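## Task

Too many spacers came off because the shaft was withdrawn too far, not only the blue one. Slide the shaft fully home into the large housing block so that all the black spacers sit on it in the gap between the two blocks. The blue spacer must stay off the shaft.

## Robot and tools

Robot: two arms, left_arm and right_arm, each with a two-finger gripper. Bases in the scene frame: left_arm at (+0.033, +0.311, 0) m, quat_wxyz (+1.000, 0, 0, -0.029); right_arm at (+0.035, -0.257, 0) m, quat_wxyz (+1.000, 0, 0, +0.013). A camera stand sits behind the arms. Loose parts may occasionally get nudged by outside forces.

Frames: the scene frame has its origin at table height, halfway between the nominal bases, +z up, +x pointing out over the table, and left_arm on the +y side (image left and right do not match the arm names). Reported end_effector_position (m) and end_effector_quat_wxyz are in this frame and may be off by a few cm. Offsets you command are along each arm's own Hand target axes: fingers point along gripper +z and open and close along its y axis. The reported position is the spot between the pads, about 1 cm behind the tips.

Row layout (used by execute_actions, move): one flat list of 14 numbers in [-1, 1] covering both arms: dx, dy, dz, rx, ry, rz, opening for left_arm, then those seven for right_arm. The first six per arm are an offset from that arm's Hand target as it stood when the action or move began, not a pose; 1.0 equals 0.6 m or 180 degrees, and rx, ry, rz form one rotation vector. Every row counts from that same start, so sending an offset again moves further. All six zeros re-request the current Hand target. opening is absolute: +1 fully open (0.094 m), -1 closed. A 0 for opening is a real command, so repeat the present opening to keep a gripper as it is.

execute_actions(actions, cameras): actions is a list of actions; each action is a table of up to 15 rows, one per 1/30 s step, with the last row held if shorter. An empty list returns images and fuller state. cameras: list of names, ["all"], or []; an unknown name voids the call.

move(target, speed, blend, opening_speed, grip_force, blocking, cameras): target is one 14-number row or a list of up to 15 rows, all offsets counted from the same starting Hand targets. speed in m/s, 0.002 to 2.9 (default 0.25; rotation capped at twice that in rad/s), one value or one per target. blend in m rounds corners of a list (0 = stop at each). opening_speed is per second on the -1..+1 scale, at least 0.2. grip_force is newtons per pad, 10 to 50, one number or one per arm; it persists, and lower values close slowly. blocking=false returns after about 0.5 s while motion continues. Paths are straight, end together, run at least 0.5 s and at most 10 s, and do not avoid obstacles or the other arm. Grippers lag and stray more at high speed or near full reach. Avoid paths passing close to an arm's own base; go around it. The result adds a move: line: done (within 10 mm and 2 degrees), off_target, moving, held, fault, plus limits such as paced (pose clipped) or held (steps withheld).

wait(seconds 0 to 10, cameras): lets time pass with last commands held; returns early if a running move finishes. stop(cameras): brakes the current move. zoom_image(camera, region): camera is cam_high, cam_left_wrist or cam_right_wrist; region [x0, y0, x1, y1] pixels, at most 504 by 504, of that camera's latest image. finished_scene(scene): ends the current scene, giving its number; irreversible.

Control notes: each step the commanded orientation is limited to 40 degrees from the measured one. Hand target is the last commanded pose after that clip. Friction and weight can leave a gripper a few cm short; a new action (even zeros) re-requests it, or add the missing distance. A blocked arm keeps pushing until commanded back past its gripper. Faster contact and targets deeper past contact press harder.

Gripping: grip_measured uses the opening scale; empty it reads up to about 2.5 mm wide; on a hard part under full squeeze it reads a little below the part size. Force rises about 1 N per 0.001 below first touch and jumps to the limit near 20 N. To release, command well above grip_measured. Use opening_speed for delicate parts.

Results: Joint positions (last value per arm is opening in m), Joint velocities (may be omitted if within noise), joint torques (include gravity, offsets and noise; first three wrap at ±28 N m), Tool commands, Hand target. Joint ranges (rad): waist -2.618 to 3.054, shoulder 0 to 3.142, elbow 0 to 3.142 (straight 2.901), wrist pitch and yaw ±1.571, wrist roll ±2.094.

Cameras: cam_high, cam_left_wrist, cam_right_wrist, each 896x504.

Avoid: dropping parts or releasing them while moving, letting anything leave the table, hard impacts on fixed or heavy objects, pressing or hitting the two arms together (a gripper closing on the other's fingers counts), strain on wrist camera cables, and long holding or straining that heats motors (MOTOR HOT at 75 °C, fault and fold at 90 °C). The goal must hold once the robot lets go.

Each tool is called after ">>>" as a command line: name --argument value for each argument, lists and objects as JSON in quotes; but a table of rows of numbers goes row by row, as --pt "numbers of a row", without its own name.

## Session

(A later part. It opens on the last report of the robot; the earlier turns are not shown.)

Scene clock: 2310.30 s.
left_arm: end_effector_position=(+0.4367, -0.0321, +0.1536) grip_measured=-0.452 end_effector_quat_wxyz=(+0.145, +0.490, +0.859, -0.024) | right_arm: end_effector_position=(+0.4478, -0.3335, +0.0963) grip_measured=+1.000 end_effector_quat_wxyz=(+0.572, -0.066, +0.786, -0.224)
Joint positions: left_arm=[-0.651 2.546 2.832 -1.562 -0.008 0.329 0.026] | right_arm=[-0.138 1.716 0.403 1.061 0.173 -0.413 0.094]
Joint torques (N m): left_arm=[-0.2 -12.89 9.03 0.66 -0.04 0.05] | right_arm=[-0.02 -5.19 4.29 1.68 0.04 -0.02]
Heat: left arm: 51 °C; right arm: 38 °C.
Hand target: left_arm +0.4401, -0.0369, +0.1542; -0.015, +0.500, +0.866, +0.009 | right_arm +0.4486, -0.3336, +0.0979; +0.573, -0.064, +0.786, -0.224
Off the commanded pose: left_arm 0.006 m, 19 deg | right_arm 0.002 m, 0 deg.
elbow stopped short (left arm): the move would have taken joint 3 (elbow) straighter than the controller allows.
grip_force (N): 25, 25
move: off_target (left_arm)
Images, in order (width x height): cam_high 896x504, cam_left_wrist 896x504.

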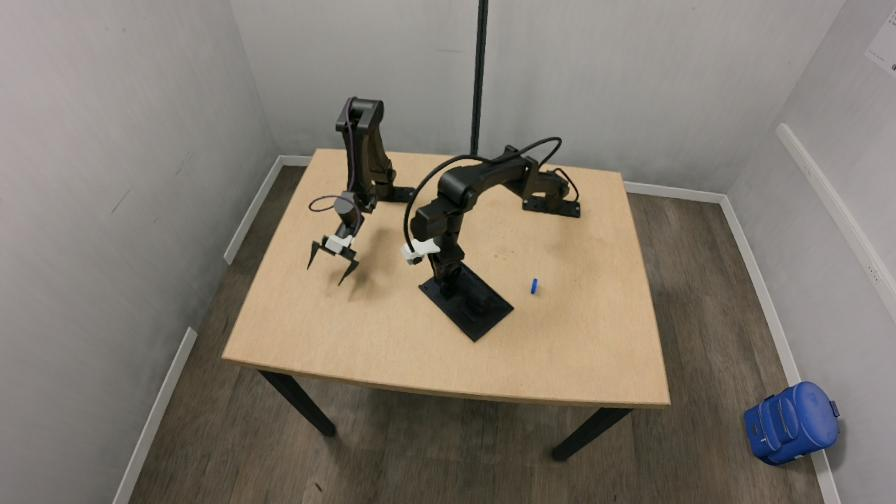

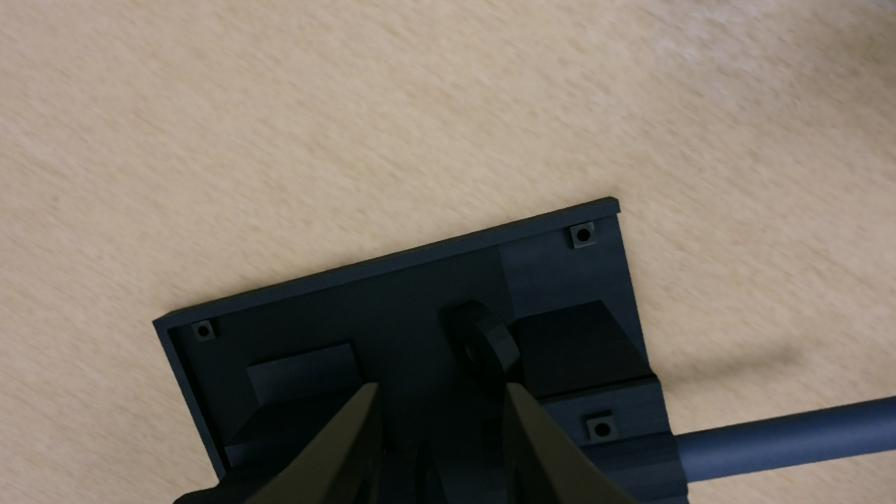

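>>> move --target '[0.0058,-0.0078,0.0813,0,0,0,-0.2,0,0,0,0,0,0,1]' --speed 0.12 --cameras '["cam_left_wrist"]'

Scene clock: 2384.97 s.
left_arm: end_effector_position=(+0.4348, -0.0325, +0.1097) grip_measured=-0.202 end_effector_quat_wxyz=(+0.099, +0.495, +0.863, -0.014) | right_arm: end_effector_position=(+0.4478, -0.3335, +0.0963) grip_measured=+1.000 end_effector_quat_wxyz=(+0.572, -0.066, +0.786, -0.224)
Joint positions: left_arm=[-0.654 2.631 2.832 -1.572 -0.009 0.33 0.037] | right_arm=[-0.138 1.716 0.403 1.061 0.173 -0.413 0.094]
Joint torques (N m): left_arm=[-0.5 -13.42 7.91 0.4 -0.03 -0.01] | right_arm=[-0.01 -5.2 4.29 1.68 0.04 -0.01]
Heat: left arm: 44 °C; right arm: 38 °C.
Hand target: left_arm +0.4335, -0.0348, +0.1054; -0.015, +0.500, +0.866, +0.009 | right_arm +0.4486, -0.3336, +0.0979; +0.573, -0.064, +0.786, -0.224
Off the commanded pose: left_arm 0.005 m, 13 deg | right_arm 0.002 m, 0 deg.
elbow stopped short (left arm): the move would have taken joint 3 (elbow) straighter than the controller allows.
joint sent to its limit (left arm) — joint 4 (wrist pitch), lower limit. The joint targets are off in orientation, not in position.
grip_force (N): 25, 25
move: off_target (left_arm)
Images, in order (width x height): cam_left_wrist 896x504.

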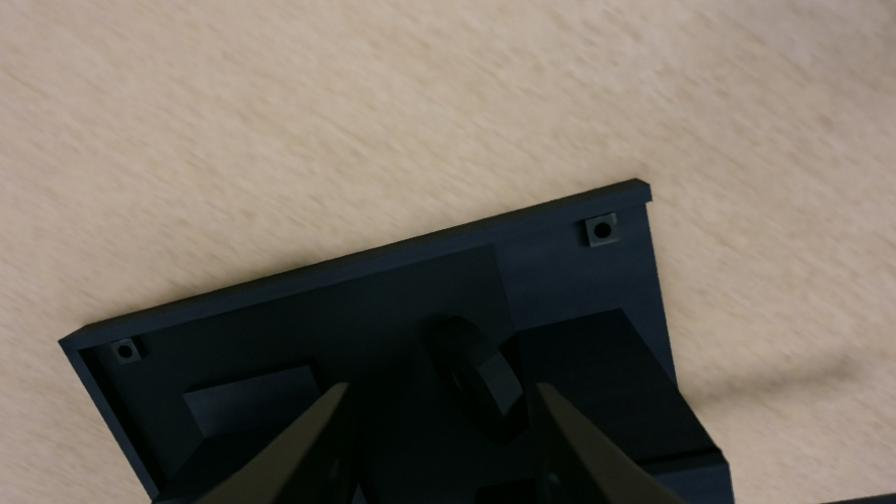

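>>> zoom_image --camera "cam_left_wrist" --region '[380, 290, 580, 470]'

Scaled by 2.520 from the camera's 896x504 image, which has a finer 1280x720 frame.

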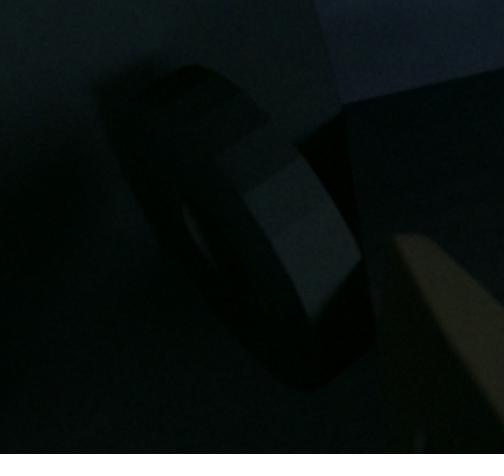

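>>> move --pt "0 0 -0.133 0 0 0 -0.2 0 0 0 0 0 0 1" --pt "0.3847 -0.0387 -0.1775 0 -0.222 0 -0.2 0 0 0 0 0 0 1" --speed 0.3 --blend '[0.03,0]' --cameras '[]'

>>> move --pt "0 0 0 0 0 0 -0.2 -0.3183 0.1733 -0.0543 0.0232 0.2449 0.1732 0" --pt "0 0 0 0 0 0 -0.2 -0.2702 0.3862 -0.1333 0.0464 0.4898 0.3464 0" --speed 0.3 --blend '[0.03,0]' --cameras '["cam_high","cam_right_wrist"]'

Scene clock: 2478.30 s.
left_arm: end_effector_position=(+0.3007, +0.1508, +0.2208) grip_measured=-0.202 end_effector_quat_wxyz=(+0.276, +0.471, +0.823, -0.157) | right_arm: end_effector_position=(+0.4478, -0.3335, +0.0963) grip_measured=+1.000 end_effector_quat_wxyz=(+0.572, -0.066, +0.786, -0.224)
Joint positions: left_arm=[-0.25 1.269 1.25 -1.039 0.412 0.62 0.037] | right_arm=[-0.138 1.716 0.403 1.061 0.173 -0.413 0.094]
Joint torques (N m): left_arm=[0.51 -5.05 5.68 1.07 0.37 0.09] | right_arm=[-0.02 -5.22 4.3 1.68 0.03 -0.02]
Heat: left arm: 50 °C; right arm: 38 °C.
Hand target: left_arm +0.2998, +0.1501, +0.2200; +0.282, +0.473, +0.819, -0.162 | right_arm +0.4486, -0.3336, +0.0979; +0.573, -0.064, +0.786, -0.224
Off the commanded pose: left_arm 0.001 m, 1 deg | right_arm 0.002 m, 0 deg.
grip_force (N): 25, 25
move: done
No camera images: "cameras" was empty.

Scene clock: 2482.33 s.
left_arm: end_effector_position=(+0.3008, +0.1507, +0.2209) grip_measured=-0.202 end_effector_quat_wxyz=(+0.276, +0.471, +0.823, -0.157) | right_arm: end_effector_position=(+0.4626, -0.0445, +0.1609) grip_measured=+0.003 end_effector_quat_wxyz=(-0.021, +0.508, +0.853, +0.117)
Joint positions: left_arm=[-0.25 1.269 1.25 -1.038 0.412 0.62 0.037] | right_arm=[0.367 2.335 2.486 -1.558 -0.173 1.482 0.047]
Joint torques (N m): left_arm=[0.51 -5.05 5.68 1.1 0.37 0.08] | right_arm=[-0.68 -9.46 7.61 0.38 -0.17 0.07]
Heat: left arm: 48 °C; right arm: 37 °C.
Hand target: left_arm +0.2999, +0.1501, +0.2200; +0.282, +0.473, +0.819, -0.162 | right_arm +0.4647, -0.0468, +0.1601; -0.074, +0.513, +0.854, +0.045
Off the commanded pose: left_arm 0.001 m, 1 deg | right_arm 0.003 m, 10 deg.
joint sent to its limit (right arm) — joint 4 (wrist pitch), lower limit. The joint targets are off in orientation, not in position.
grip_force (N): 25, 25
move: off_target (right_arm)
Images, in order (width x height): cam_high 896x504, cam_right_wrist 896x504.

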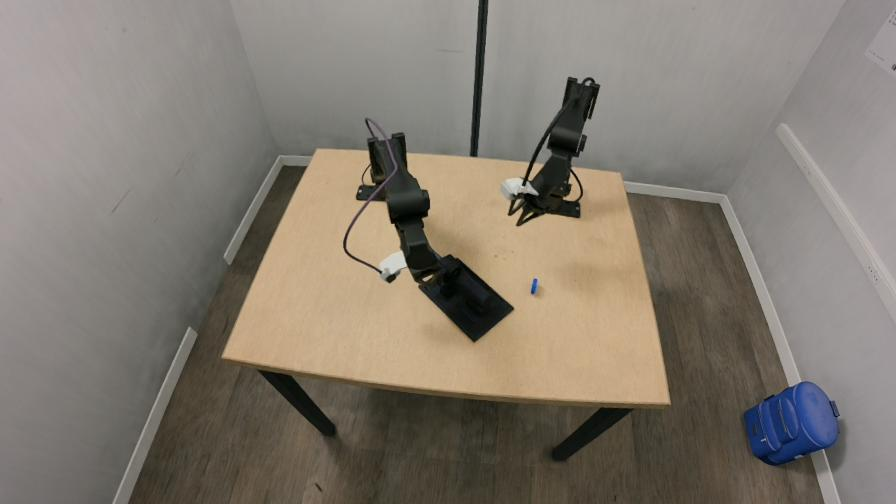

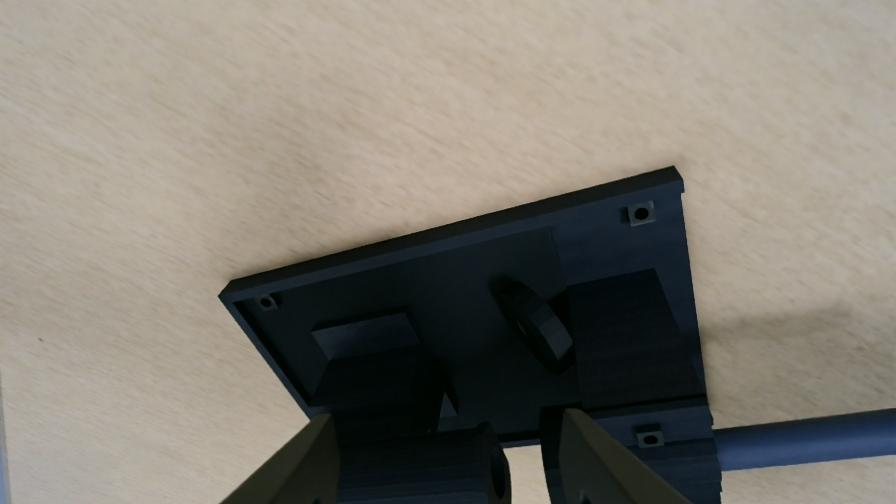

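>>> zoom_image --camera "cam_right_wrist" --region '[460, 220, 640, 400]'

Scaled by 2.800 from the camera's 896x504 image, which has a finer 1280x720 frame.

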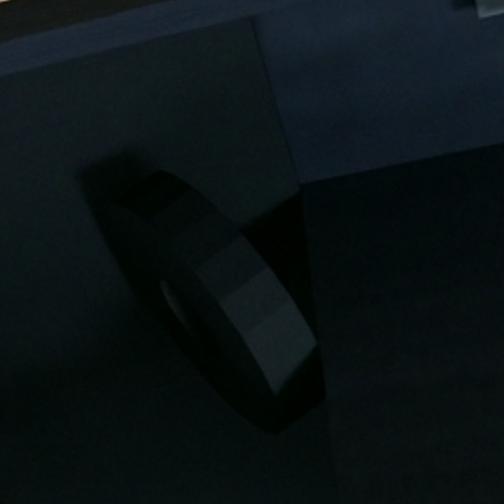

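>>> move --target '[0,0,0,0,0,0,-0.2,0.0620,-0.0545,0.1300,-0.1133,0.0235,-0.1275,-0.35]' --speed 0.15 --cameras '["cam_right_wrist"]'

Scene clock: 2567.60 s.
left_arm: end_effector_position=(+0.3008, +0.1507, +0.2209) grip_measured=-0.202 end_effector_quat_wxyz=(+0.276, +0.471, +0.823, -0.157) | right_arm: end_effector_position=(+0.4156, -0.0218, +0.0805) grip_measured=-0.347 end_effector_quat_wxyz=(-0.011, +0.350, +0.912, +0.214)
Joint positions: left_arm=[-0.25 1.269 1.25 -1.038 0.412 0.62 0.037] | right_arm=[0.399 1.979 1.541 -0.832 -0.315 1.206 0.031]
Joint torques (N m): left_arm=[0.51 -5.05 5.68 1.11 0.37 0.08] | right_arm=[0.61 -11.14 4.31 0.86 -0.3 -0.17]
Heat: left arm: 36 °C; right arm: 38 °C.
Hand target: left_arm +0.2999, +0.1501, +0.2200; +0.282, +0.473, +0.819, -0.162 | right_arm +0.4123, -0.0180, +0.0898; -0.004, +0.336, +0.914, +0.227
Off the commanded pose: left_arm 0.001 m, 1 deg | right_arm 0.011 m, 2 deg.
grip_force (N): 25, 25
move: off_target (right_arm)
Images, in order (width x height): cam_right_wrist 896x504.

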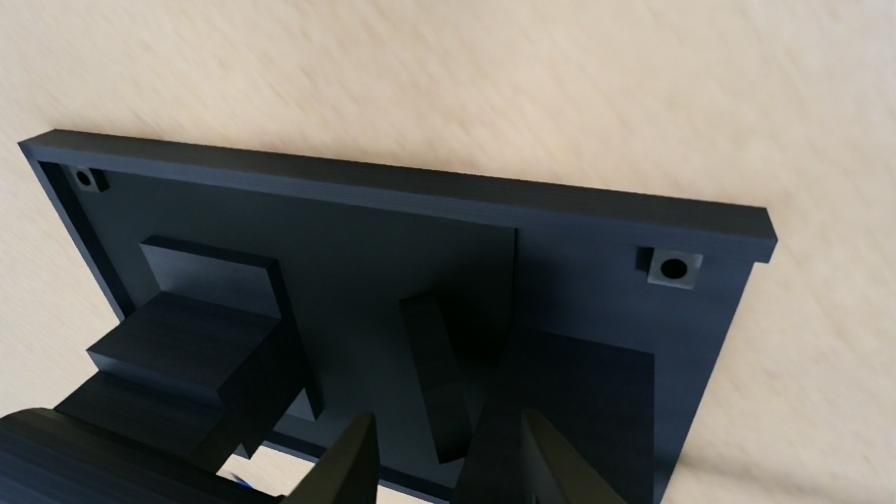

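>>> move --target '[0,0,0,0,0,0,-0.2,0.0045,0.0075,0.0367,-0.043,0,-0.038,-0.35]' --speed 0.1 --cameras '["cam_right_wrist"]'

Scene clock: 2626.23 s.
left_arm: end_effector_position=(+0.3008, +0.1507, +0.2209) grip_measured=-0.202 end_effector_quat_wxyz=(+0.276, +0.471, +0.823, -0.157) | right_arm: end_effector_position=(+0.4281, -0.0133, +0.0678) grip_measured=-0.347 end_effector_quat_wxyz=(+0.048, +0.295, +0.915, +0.271)
Joint positions: left_arm=[-0.25 1.269 1.25 -1.038 0.412 0.62 0.037] | right_arm=[0.399 1.932 1.361 -0.541 -0.33 1.126 0.031]
Joint torques (N m): left_arm=[0.5 -5.05 5.68 1.1 0.37 0.08] | right_arm=[0.92 -9.98 4.08 0.99 -0.73 -0.09]
Heat: left arm: 36 °C; right arm: 36 °C.
Hand target: left_arm +0.2999, +0.1501, +0.2200; +0.282, +0.473, +0.819, -0.162 | right_arm +0.4161, -0.0041, +0.0723; +0.032, +0.281, +0.915, +0.288
Off the commanded pose: left_arm 0.001 m, 1 deg | right_arm 0.016 m, 3 deg.
grip_force (N): 25, 25
move: off_target (right_arm)
Images, in order (width x height): cam_right_wrist 896x504.

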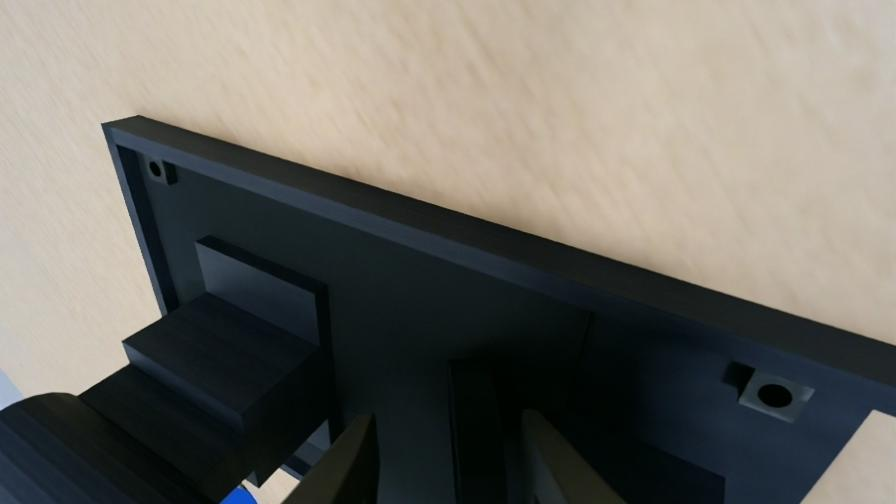

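>>> move --target '[0,0,0,0,0,0,-0.2,0.0192,-0.0108,0.022,0,0,0,-0.35]' --speed 0.08 --cameras '["cam_right_wrist"]'

Scene clock: 2649.40 s.
left_arm: end_effector_position=(+0.3008, +0.1507, +0.2209) grip_measured=-0.202 end_effector_quat_wxyz=(+0.276, +0.471, +0.823, -0.157) | right_arm: end_effector_position=(+0.4320, -0.0123, +0.0645) grip_measured=-0.347 end_effector_quat_wxyz=(+0.068, +0.291, +0.911, +0.284)
Joint positions: left_arm=[-0.25 1.269 1.25 -1.038 0.412 0.62 0.037] | right_arm=[0.401 1.919 1.308 -0.452 -0.322 1.128 0.031]
Joint torques (N m): left_arm=[0.51 -5.05 5.68 1.1 0.36 0.08] | right_arm=[3.19 -9.07 3.45 0.88 -0.63 0.19]
Heat: left arm: 36 °C; right arm: 39 °C.
Hand target: left_arm +0.2999, +0.1501, +0.2200; +0.282, +0.473, +0.819, -0.162 | right_arm +0.4062, +0.0043, +0.0589; +0.032, +0.281, +0.915, +0.288
Off the commanded pose: left_arm 0.001 m, 1 deg | right_arm 0.031 m, 4 deg.
grip_force (N): 25, 25
move: off_target (right_arm)
Images, in order (width x height): cam_right_wrist 896x504.

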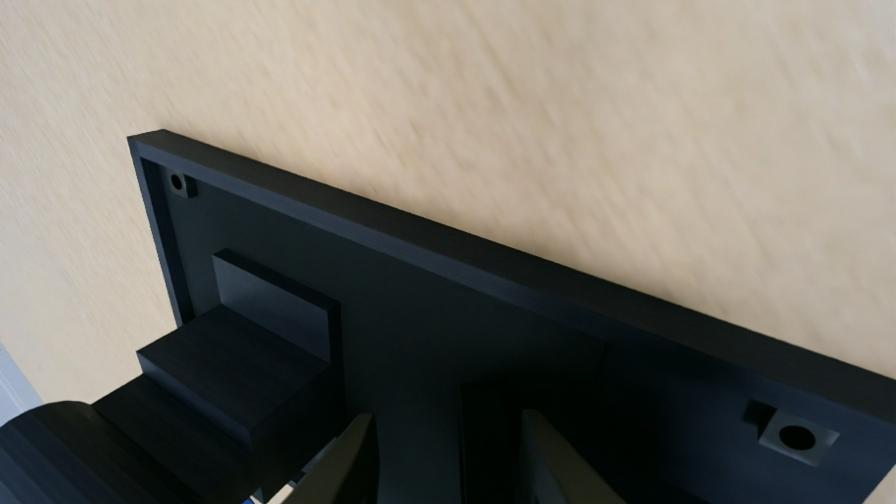

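>>> wait --seconds 0.1 --cameras '["cam_high"]'

>>> zoom_image --camera "cam_high" --region '[330, 130, 530, 350]'

Scene clock: 2672.07 s.
left_arm: end_effector_position=(+0.3008, +0.1507, +0.2209) grip_measured=-0.202 end_effector_quat_wxyz=(+0.276, +0.471, +0.823, -0.157) | right_arm: end_effector_position=(+0.4320, -0.0123, +0.0645) grip_measured=-0.347 end_effector_quat_wxyz=(+0.068, +0.291, +0.911, +0.284)
Joint positions: left_arm=[-0.25 1.269 1.25 -1.038 0.412 0.62 0.037] | right_arm=[0.401 1.919 1.308 -0.452 -0.322 1.128 0.031]
Joint torques (N m): left_arm=[0.51 -5.07 5.67 1.1 0.36 0.08] | right_arm=[3.15 -9.09 3.49 0.89 -0.66 0.19]
Heat: left arm: 36 °C; right arm: 40 °C.
Hand target: left_arm +0.2999, +0.1501, +0.2200; +0.282, +0.473, +0.819, -0.162 | right_arm +0.4061, +0.0043, +0.0589; +0.032, +0.281, +0.915, +0.288
Tool commands: left_gripper/opening=-0.2 right_gripper/opening=-0.35
Off the commanded pose: left_arm 0.001 m, 1 deg | right_arm 0.031 m, 4 deg.
grip_force (N): 25, 25
wait: 0.10 s; at rest from the start
Images, in order (width x height): cam_high 896x504.

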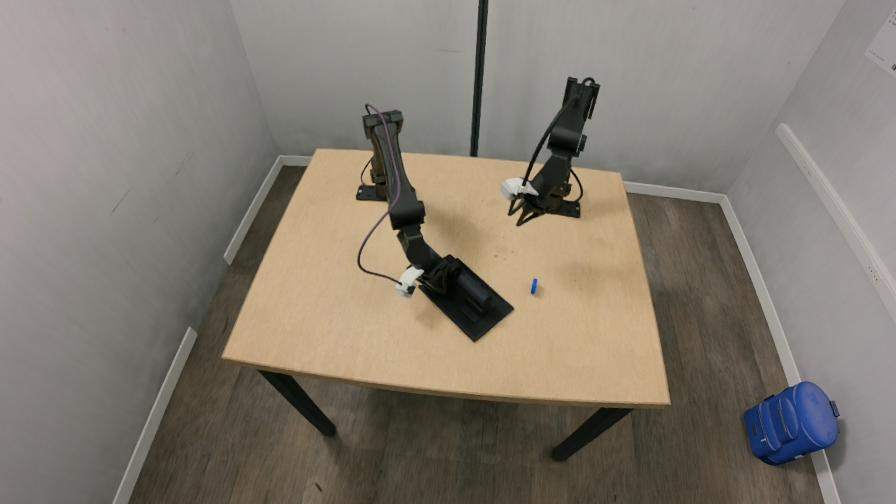

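Scaled by 2.291 from the camera's 896x504 image, which has a finer 1280x720 frame.

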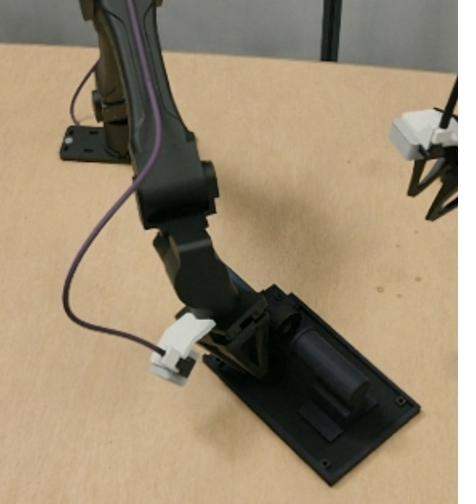

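>>> move --target '[0,0,0,0,0,0,-0.2,-0.0692,0.0217,-0.0317,0.0466,0.0656,-0.0049,-0.3]' --speed 0.1 --cameras '["cam_right_wrist","cam_high"]'

>>> zoom_image --camera "cam_high" --region '[380, 200, 530, 350]'

Scene clock: 2703.67 s.
left_arm: end_effector_position=(+0.3008, +0.1507, +0.2209) grip_measured=-0.202 end_effector_quat_wxyz=(+0.276, +0.471, +0.823, -0.157) | right_arm: end_effector_position=(+0.4400, -0.0196, +0.0779) grip_measured=-0.303 end_effector_quat_wxyz=(-0.076, +0.249, +0.934, +0.244)
Joint positions: left_arm=[-0.25 1.269 1.25 -1.038 0.412 0.62 0.037] | right_arm=[0.319 2.186 1.826 -1.042 -0.491 0.909 0.033]
Joint torques (N m): left_arm=[0.51 -5.05 5.68 1.1 0.36 0.08] | right_arm=[-0.39 -8.66 8.09 0.42 -0.45 -0.17]
Heat: left arm: 36 °C; right arm: 40 °C.
Hand target: left_arm +0.2999, +0.1501, +0.2200; +0.282, +0.473, +0.819, -0.162 | right_arm +0.4433, -0.0187, +0.0776; -0.080, +0.244, +0.934, +0.247
Off the commanded pose: left_arm 0.001 m, 1 deg | right_arm 0.003 m, 1 deg.
grip_force (N): 25, 25
move: done
Images, in order (width x height): cam_high 896x504, cam_right_wrist 896x504.

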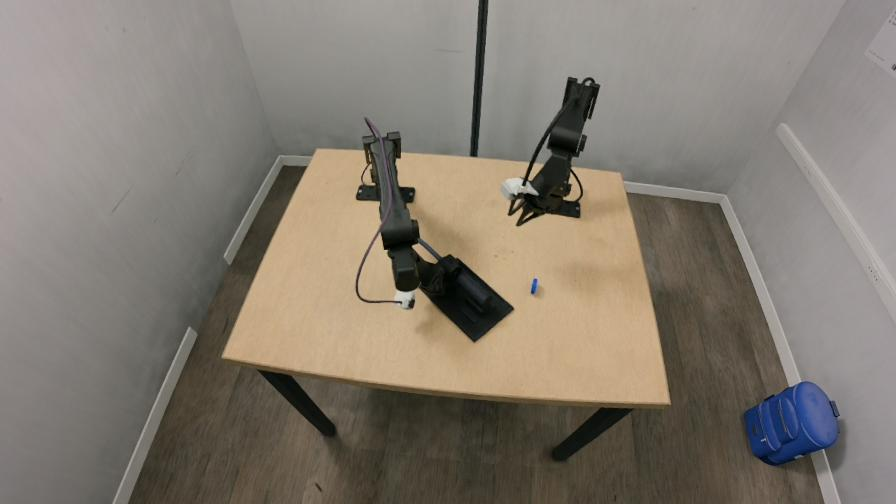

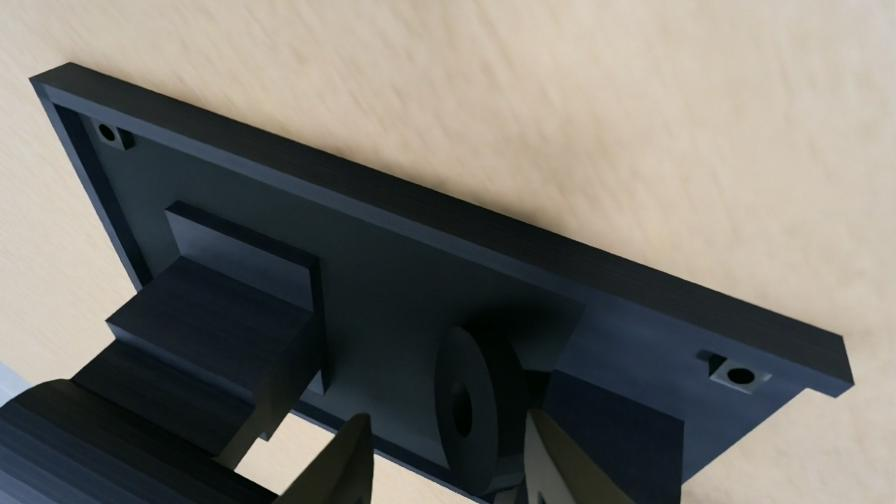

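Scaled by 3.360 from the camera's 896x504 image, which has a finer 1280x720 frame.

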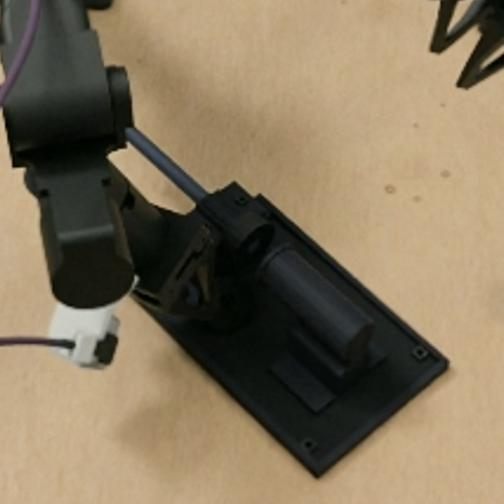

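>>> zoom_image --camera "cam_right_wrist" --region '[360, 290, 600, 504]'

Scaled by 2.100 from the camera's 896x504 image, which has a finer 1280x720 frame.

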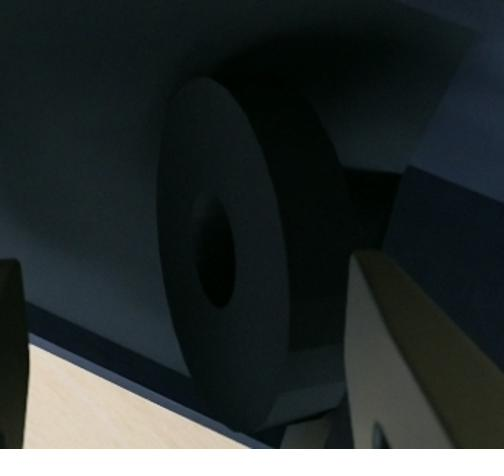

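>>> move --target '[0,0,0,0,0,0,-0.2,0.0120,-0.0213,0.0118,0.0103,0.0355,0.0275,-0.3]' --speed 0.1 --cameras '["cam_right_wrist"]'

Scene clock: 2821.73 s.
left_arm: end_effector_position=(+0.3008, +0.1507, +0.2209) grip_measured=-0.202 end_effector_quat_wxyz=(+0.276, +0.471, +0.823, -0.157) | right_arm: end_effector_position=(+0.4269, -0.0218, +0.0681) grip_measured=-0.303 end_effector_quat_wxyz=(-0.141, +0.269, +0.923, +0.238)
Joint positions: left_arm=[-0.25 1.269 1.25 -1.038 0.412 0.62 0.037] | right_arm=[0.301 2.252 1.882 -1.154 -0.558 0.909 0.033]
Joint torques (N m): left_arm=[0.51 -5.05 5.68 1.1 0.37 0.08] | right_arm=[-0.55 -8.92 7.79 0.21 -0.51 -0.12]
Heat: left arm: 35 °C; right arm: 36 °C.
Hand target: left_arm +0.2999, +0.1501, +0.2200; +0.282, +0.473, +0.819, -0.162 | right_arm +0.4304, -0.0217, +0.0680; -0.147, +0.269, +0.921, +0.241
Off the commanded pose: left_arm 0.001 m, 1 deg | right_arm 0.004 m, 1 deg.
grip_force (N): 25, 25
move: done
Images, in order (width x height): cam_right_wrist 896x504.

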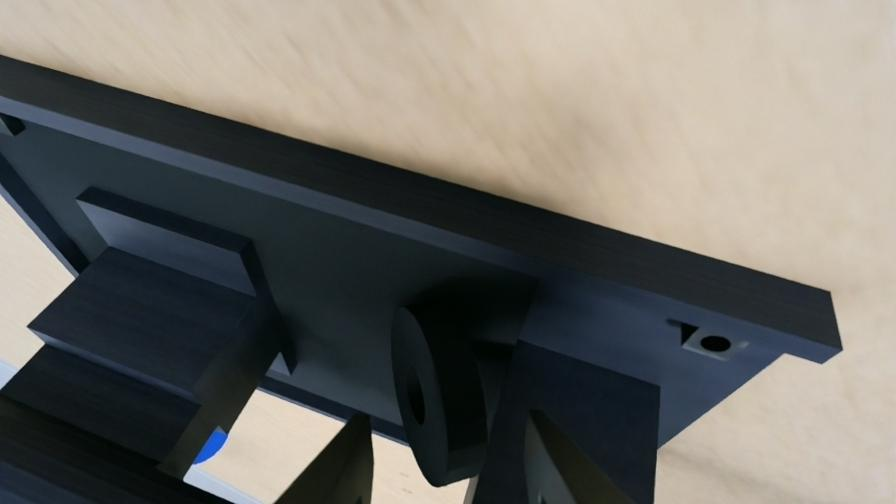

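>>> move --target '[0,0,0,0,0,0,-0.2,-0.0015,0.0035,0.0267,0,0,0,-0.33]' --speed 0.08 --cameras '["cam_right_wrist"]'

Scene clock: 2845.30 s.
left_arm: end_effector_position=(+0.3008, +0.1507, +0.2209) grip_measured=-0.202 end_effector_quat_wxyz=(+0.276, +0.471, +0.823, -0.157) | right_arm: end_effector_position=(+0.4284, -0.0182, +0.0607) grip_measured=-0.327 end_effector_quat_wxyz=(-0.142, +0.269, +0.923, +0.237)
Joint positions: left_arm=[-0.25 1.269 1.25 -1.038 0.412 0.62 0.037] | right_arm=[0.308 2.27 1.882 -1.135 -0.558 0.914 0.032]
Joint torques (N m): left_arm=[0.53 -5.04 5.7 1.11 0.37 0.08] | right_arm=[0.53 -9.05 5.96 0.51 -0.5 0.06]
Heat: left arm: 35 °C; right arm: 39 °C.
Hand target: left_arm +0.2999, +0.1501, +0.2200; +0.282, +0.473, +0.819, -0.162 | right_arm +0.4302, -0.0122, +0.0550; -0.147, +0.269, +0.921, +0.242
Off the commanded pose: left_arm 0.001 m, 1 deg | right_arm 0.009 m, 1 deg.
grip_force (N): 25, 25
move: done
Images, in order (width x height): cam_right_wrist 896x504.

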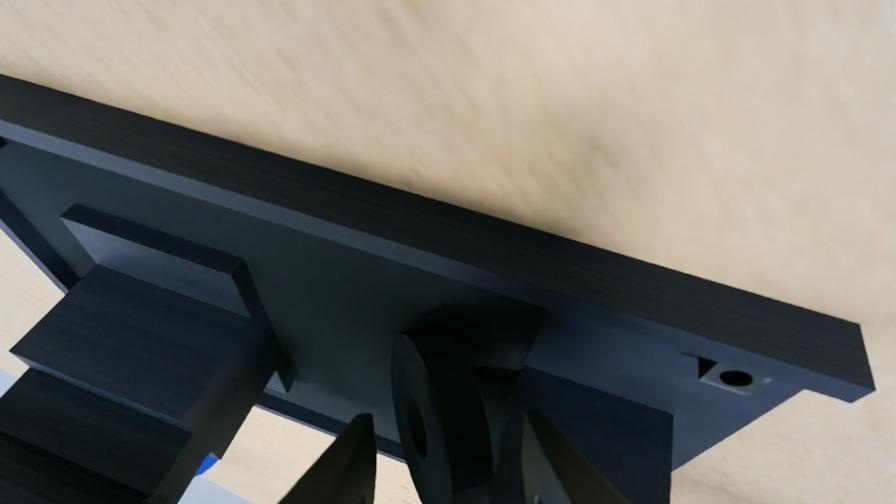

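>>> move --target '[0,0,0,0,0,0,-0.2,-0.0015,0.0015,0.018,0,0,0,-0.33]' --speed 0.08 --cameras '["cam_right_wrist"]'

Scene clock: 2849.53 s.
left_arm: end_effector_position=(+0.3008, +0.1507, +0.2209) grip_measured=-0.202 end_effector_quat_wxyz=(+0.276, +0.471, +0.823, -0.157) | right_arm: end_effector_position=(+0.4318, -0.0104, +0.0558) grip_measured=-0.327 end_effector_quat_wxyz=(-0.137, +0.266, +0.923, +0.241)
Joint positions: left_arm=[-0.25 1.269 1.25 -1.038 0.412 0.62 0.037] | right_arm=[0.321 2.282 1.882 -1.1 -0.558 0.93 0.032]
Joint torques (N m): left_arm=[0.51 -5.05 5.68 1.1 0.37 0.08] | right_arm=[0.47 -9.06 4.77 0.53 -0.49 0.08]
Heat: left arm: 35 °C; right arm: 38 °C.
Hand target: left_arm +0.2999, +0.1501, +0.2200; +0.282, +0.473, +0.819, -0.162 | right_arm +0.4299, -0.0062, +0.0458; -0.147, +0.269, +0.921, +0.241
Off the commanded pose: left_arm 0.001 m, 1 deg | right_arm 0.011 m, 1 deg.
grip_force (N): 25, 25
move: off_target (right_arm)
Images, in order (width x height): cam_right_wrist 896x504.

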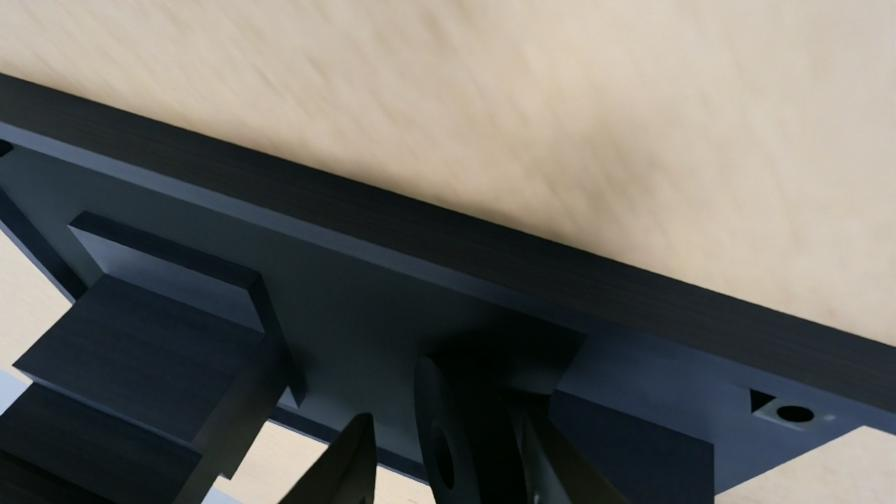

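>>> move --target '[0,0,0,0,0,0,-0.2,0,-0.006,0.018,0,0,0,-0.22]' --speed 0.08 --cameras '["cam_right_wrist"]'

Scene clock: 2858.70 s.
left_arm: end_effector_position=(+0.3008, +0.1507, +0.2209) grip_measured=-0.202 end_effector_quat_wxyz=(+0.276, +0.471, +0.823, -0.157) | right_arm: end_effector_position=(+0.4309, -0.0068, +0.0469) grip_measured=-0.223 end_effector_quat_wxyz=(-0.134, +0.266, +0.923, +0.244)
Joint positions: left_arm=[-0.25 1.269 1.25 -1.038 0.412 0.62 0.037] | right_arm=[0.329 2.282 1.845 -1.051 -0.558 0.94 0.037]
Joint torques (N m): left_arm=[0.51 -5.07 5.68 1.11 0.36 0.08] | right_arm=[0.53 -9.25 4.1 0.61 -0.49 0.05]
Heat: left arm: 35 °C; right arm: 38 °C.
Hand target: left_arm +0.2999, +0.1501, +0.2200; +0.282, +0.473, +0.819, -0.162 | right_arm +0.4263, -0.0032, +0.0354; -0.147, +0.269, +0.921, +0.241
Off the commanded pose: left_arm 0.001 m, 1 deg | right_arm 0.013 m, 2 deg.
grip_force (N): 25, 25
move: off_target (right_arm)
Images, in order (width x height): cam_right_wrist 896x504.

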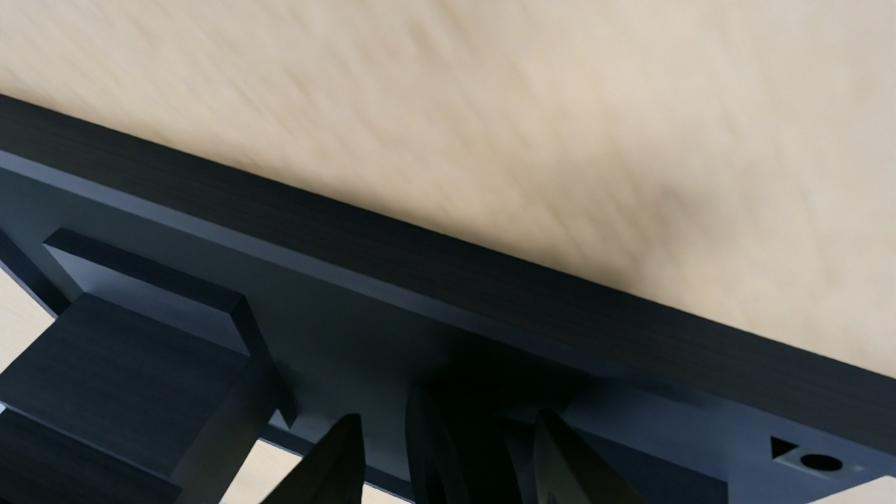

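>>> move --pt "0 0 0 0 0 0 -0.2 0.002 -0.002 0.011 0 0 0 -0.22" --pt "0 0 0 0 0 0 -0.2 0.002 -0.002 0.011 0 0 0 -0.7" --speed 0.08 --opening_speed 0.3 --cameras '["cam_right_wrist"]'

Scene clock: 2867.37 s.
left_arm: end_effector_position=(+0.3008, +0.1507, +0.2209) grip_measured=-0.202 end_effector_quat_wxyz=(+0.276, +0.471, +0.823, -0.157) | right_arm: end_effector_position=(+0.4292, -0.0031, +0.0413) grip_measured=-0.697 end_effector_quat_wxyz=(-0.134, +0.266, +0.923, +0.245)
Joint positions: left_arm=[-0.25 1.269 1.25 -1.038 0.412 0.62 0.037] | right_arm=[0.338 2.282 1.821 -1.018 -0.56 0.951 0.014]
Joint torques (N m): left_arm=[0.51 -5.04 5.68 1.1 0.36 0.08] | right_arm=[0.51 -9.32 4.05 0.54 -0.46 0.04]
Heat: left arm: 35 °C; right arm: 37 °C.
Hand target: left_arm +0.2999, +0.1501, +0.2200; +0.282, +0.473, +0.819, -0.162 | right_arm +0.4238, -0.0002, +0.0300; -0.147, +0.269, +0.921, +0.241
Off the commanded pose: left_arm 0.001 m, 1 deg | right_arm 0.013 m, 2 deg.
grip_force (N): 25, 25
move: off_target (right_arm); target 2's new opening was sent with right_arm's hand 0.013 m and 1 deg from that target
Images, in order (width x height): cam_right_wrist 896x504.

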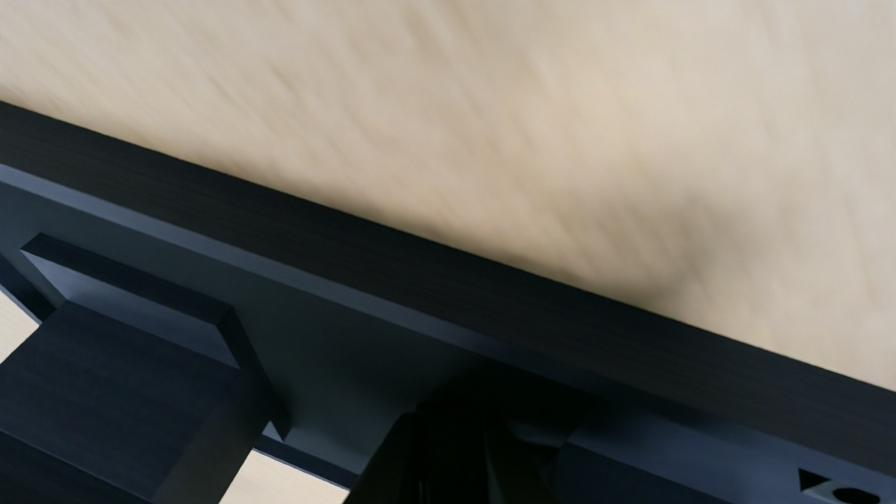

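>>> move --target '[0,0,0,0,0,0,-0.2,0,0,0,0,0,0,-0.85]' --speed 0.08 --opening_speed 0.25 --cameras '["cam_right_wrist"]'

>>> zoom_image --camera "cam_right_wrist" --region '[340, 340, 600, 504]'

Scene clock: 2873.77 s.
left_arm: end_effector_position=(+0.3008, +0.1507, +0.2209) grip_measured=-0.202 end_effector_quat_wxyz=(+0.276, +0.471, +0.823, -0.157) | right_arm: end_effector_position=(+0.4294, -0.0030, +0.0414) grip_measured=-0.767 end_effector_quat_wxyz=(-0.134, +0.266, +0.923, +0.246)
Joint positions: left_arm=[-0.25 1.269 1.25 -1.038 0.412 0.62 0.037] | right_arm=[0.338 2.282 1.821 -1.018 -0.56 0.951 0.011]
Joint torques (N m): left_arm=[0.53 -5.04 5.68 1.1 0.37 0.08] | right_arm=[0.53 -9.33 4.04 0.54 -0.46 0.05]
Heat: left arm: 35 °C; right arm: 37 °C.
Hand target: left_arm +0.2999, +0.1501, +0.2200; +0.282, +0.473, +0.819, -0.162 | right_arm +0.4238, -0.0002, +0.0300; -0.147, +0.269, +0.921, +0.241
Off the commanded pose: left_arm 0.001 m, 1 deg | right_arm 0.013 m, 2 deg.
grip_force (N): 25, 25
move: off_target (right_arm)
Images, in order (width x height): cam_right_wrist 896x504.

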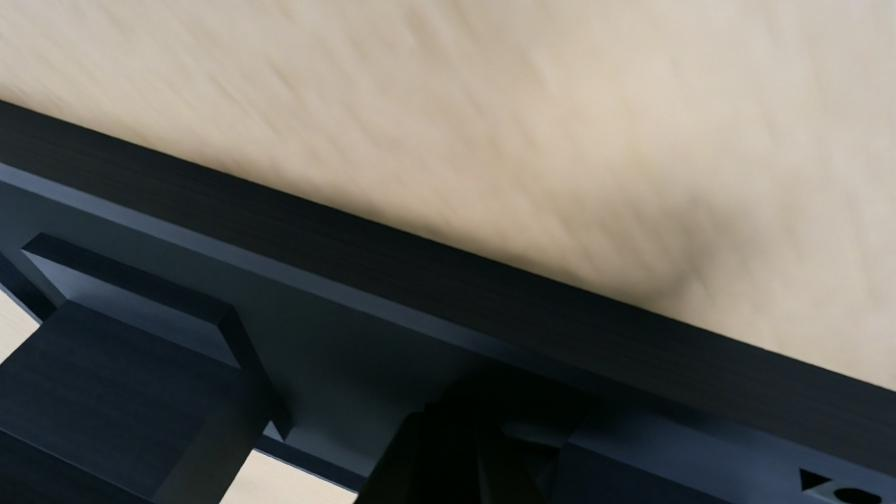

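Scaled by 1.938 from the camera's 896x504 image, which has a finer 1280x720 frame.

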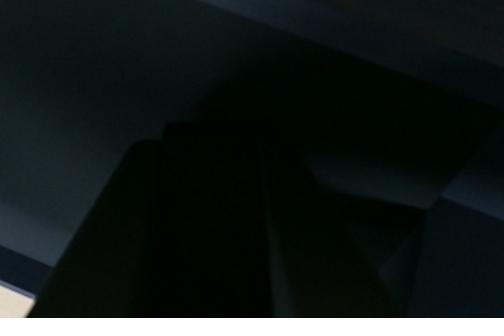

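>>> move --target '[0,0,0,0,0,0,-0.2,-0.0303,0.0108,-0.0380,0,0,0,-0.85]' --speed 0.06 --cameras '["cam_right_wrist"]'

Scene clock: 2897.07 s.
left_arm: end_effector_position=(+0.3008, +0.1507, +0.2209) grip_measured=-0.202 end_effector_quat_wxyz=(+0.276, +0.471, +0.823, -0.157) | right_arm: end_effector_position=(+0.4430, -0.0157, +0.0473) grip_measured=-0.767 end_effector_quat_wxyz=(-0.142, +0.273, +0.920, +0.242)
Joint positions: left_arm=[-0.25 1.269 1.25 -1.038 0.412 0.62 0.037] | right_arm=[0.3 2.336 1.938 -1.12 -0.567 0.918 0.011]
Joint torques (N m): left_arm=[0.51 -5.07 5.68 1.1 0.37 0.08] | right_arm=[-0.17 -9.17 7.84 0.2 -0.42 -0.17]
Heat: left arm: 35 °C; right arm: 37 °C.
Hand target: left_arm +0.2999, +0.1501, +0.2200; +0.282, +0.473, +0.819, -0.162 | right_arm +0.4454, -0.0151, +0.0443; -0.147, +0.269, +0.921, +0.242
Off the commanded pose: left_arm 0.001 m, 1 deg | right_arm 0.004 m, 1 deg.
grip_force (N): 25, 25
move: done
Images, in order (width x height): cam_right_wrist 896x504.

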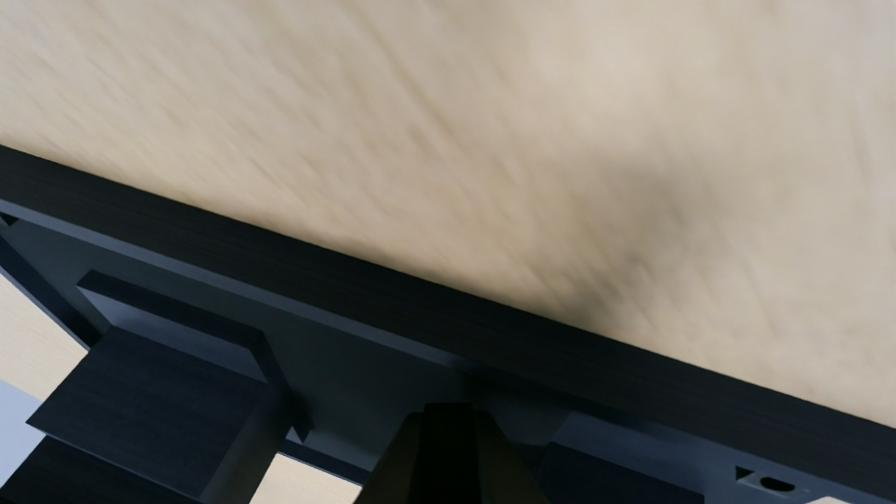

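>>> move --target '[0,0,0,0,0,0,-0.2,0.0353,0.0605,-0.1548,0,0,0,-0.85]' --speed 0.12 --cameras '["cam_right_wrist","cam_high"]'

>>> zoom_image --camera "cam_high" --region '[380, 200, 530, 350]'

Scene clock: 2904.77 s.
left_arm: end_effector_position=(+0.3008, +0.1507, +0.2209) grip_measured=-0.202 end_effector_quat_wxyz=(+0.276, +0.471, +0.823, -0.157) | right_arm: end_effector_position=(+0.4604, -0.0267, +0.1472) grip_measured=-0.767 end_effector_quat_wxyz=(-0.128, +0.275, +0.919, +0.251)
Joint positions: left_arm=[-0.25 1.269 1.25 -1.038 0.412 0.62 0.037] | right_arm=[0.266 2.413 2.472 -1.559 -0.567 0.894 0.011]
Joint torques (N m): left_arm=[0.51 -5.05 5.68 1.1 0.37 0.08] | right_arm=[-0.51 -9.68 7.09 0.22 -0.47 -0.18]
Heat: left arm: 35 °C; right arm: 38 °C.
Hand target: left_arm +0.2999, +0.1501, +0.2200; +0.282, +0.473, +0.819, -0.162 | right_arm +0.4618, -0.0279, +0.1441; -0.147, +0.269, +0.921, +0.241
Off the commanded pose: left_arm 0.001 m, 1 deg | right_arm 0.004 m, 3 deg.
joint sent to its limit (right arm) — joint 4 (wrist pitch), lower limit. The joint targets still meet the commanded pose.
grip_force (N): 25, 25
move: off_target (right_arm)
Images, in order (width x height): cam_high 896x504, cam_right_wrist 896x504.

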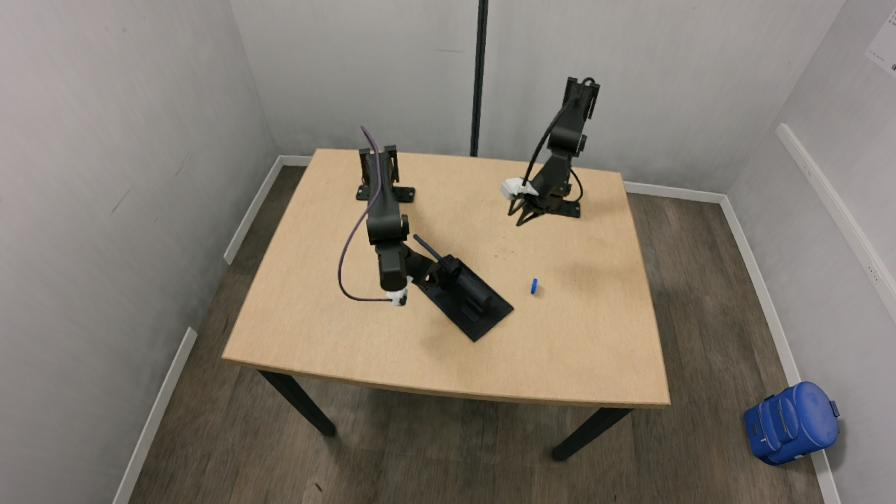

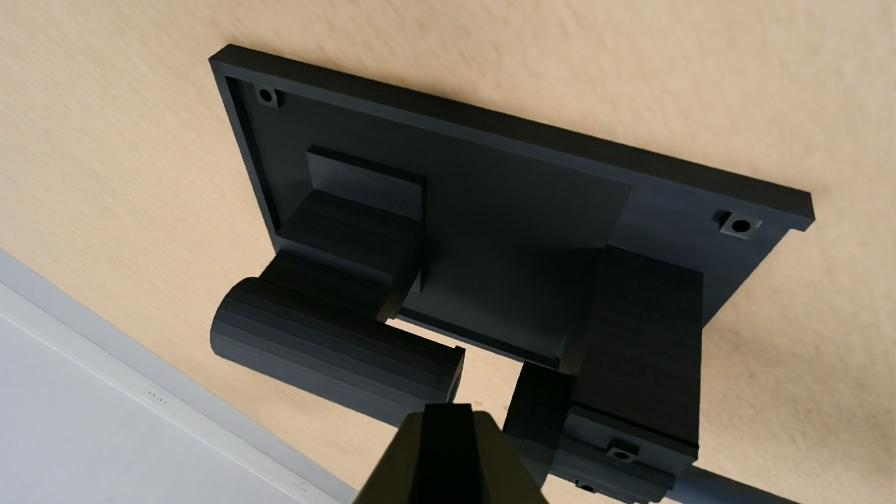

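Scaled by 3.360 from the camera's 896x504 image, which has a finer 1280x720 frame.

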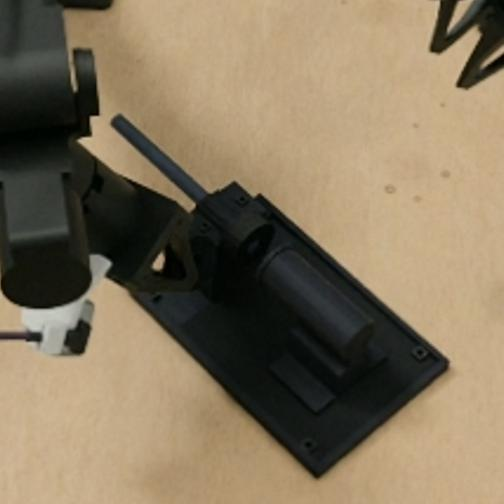

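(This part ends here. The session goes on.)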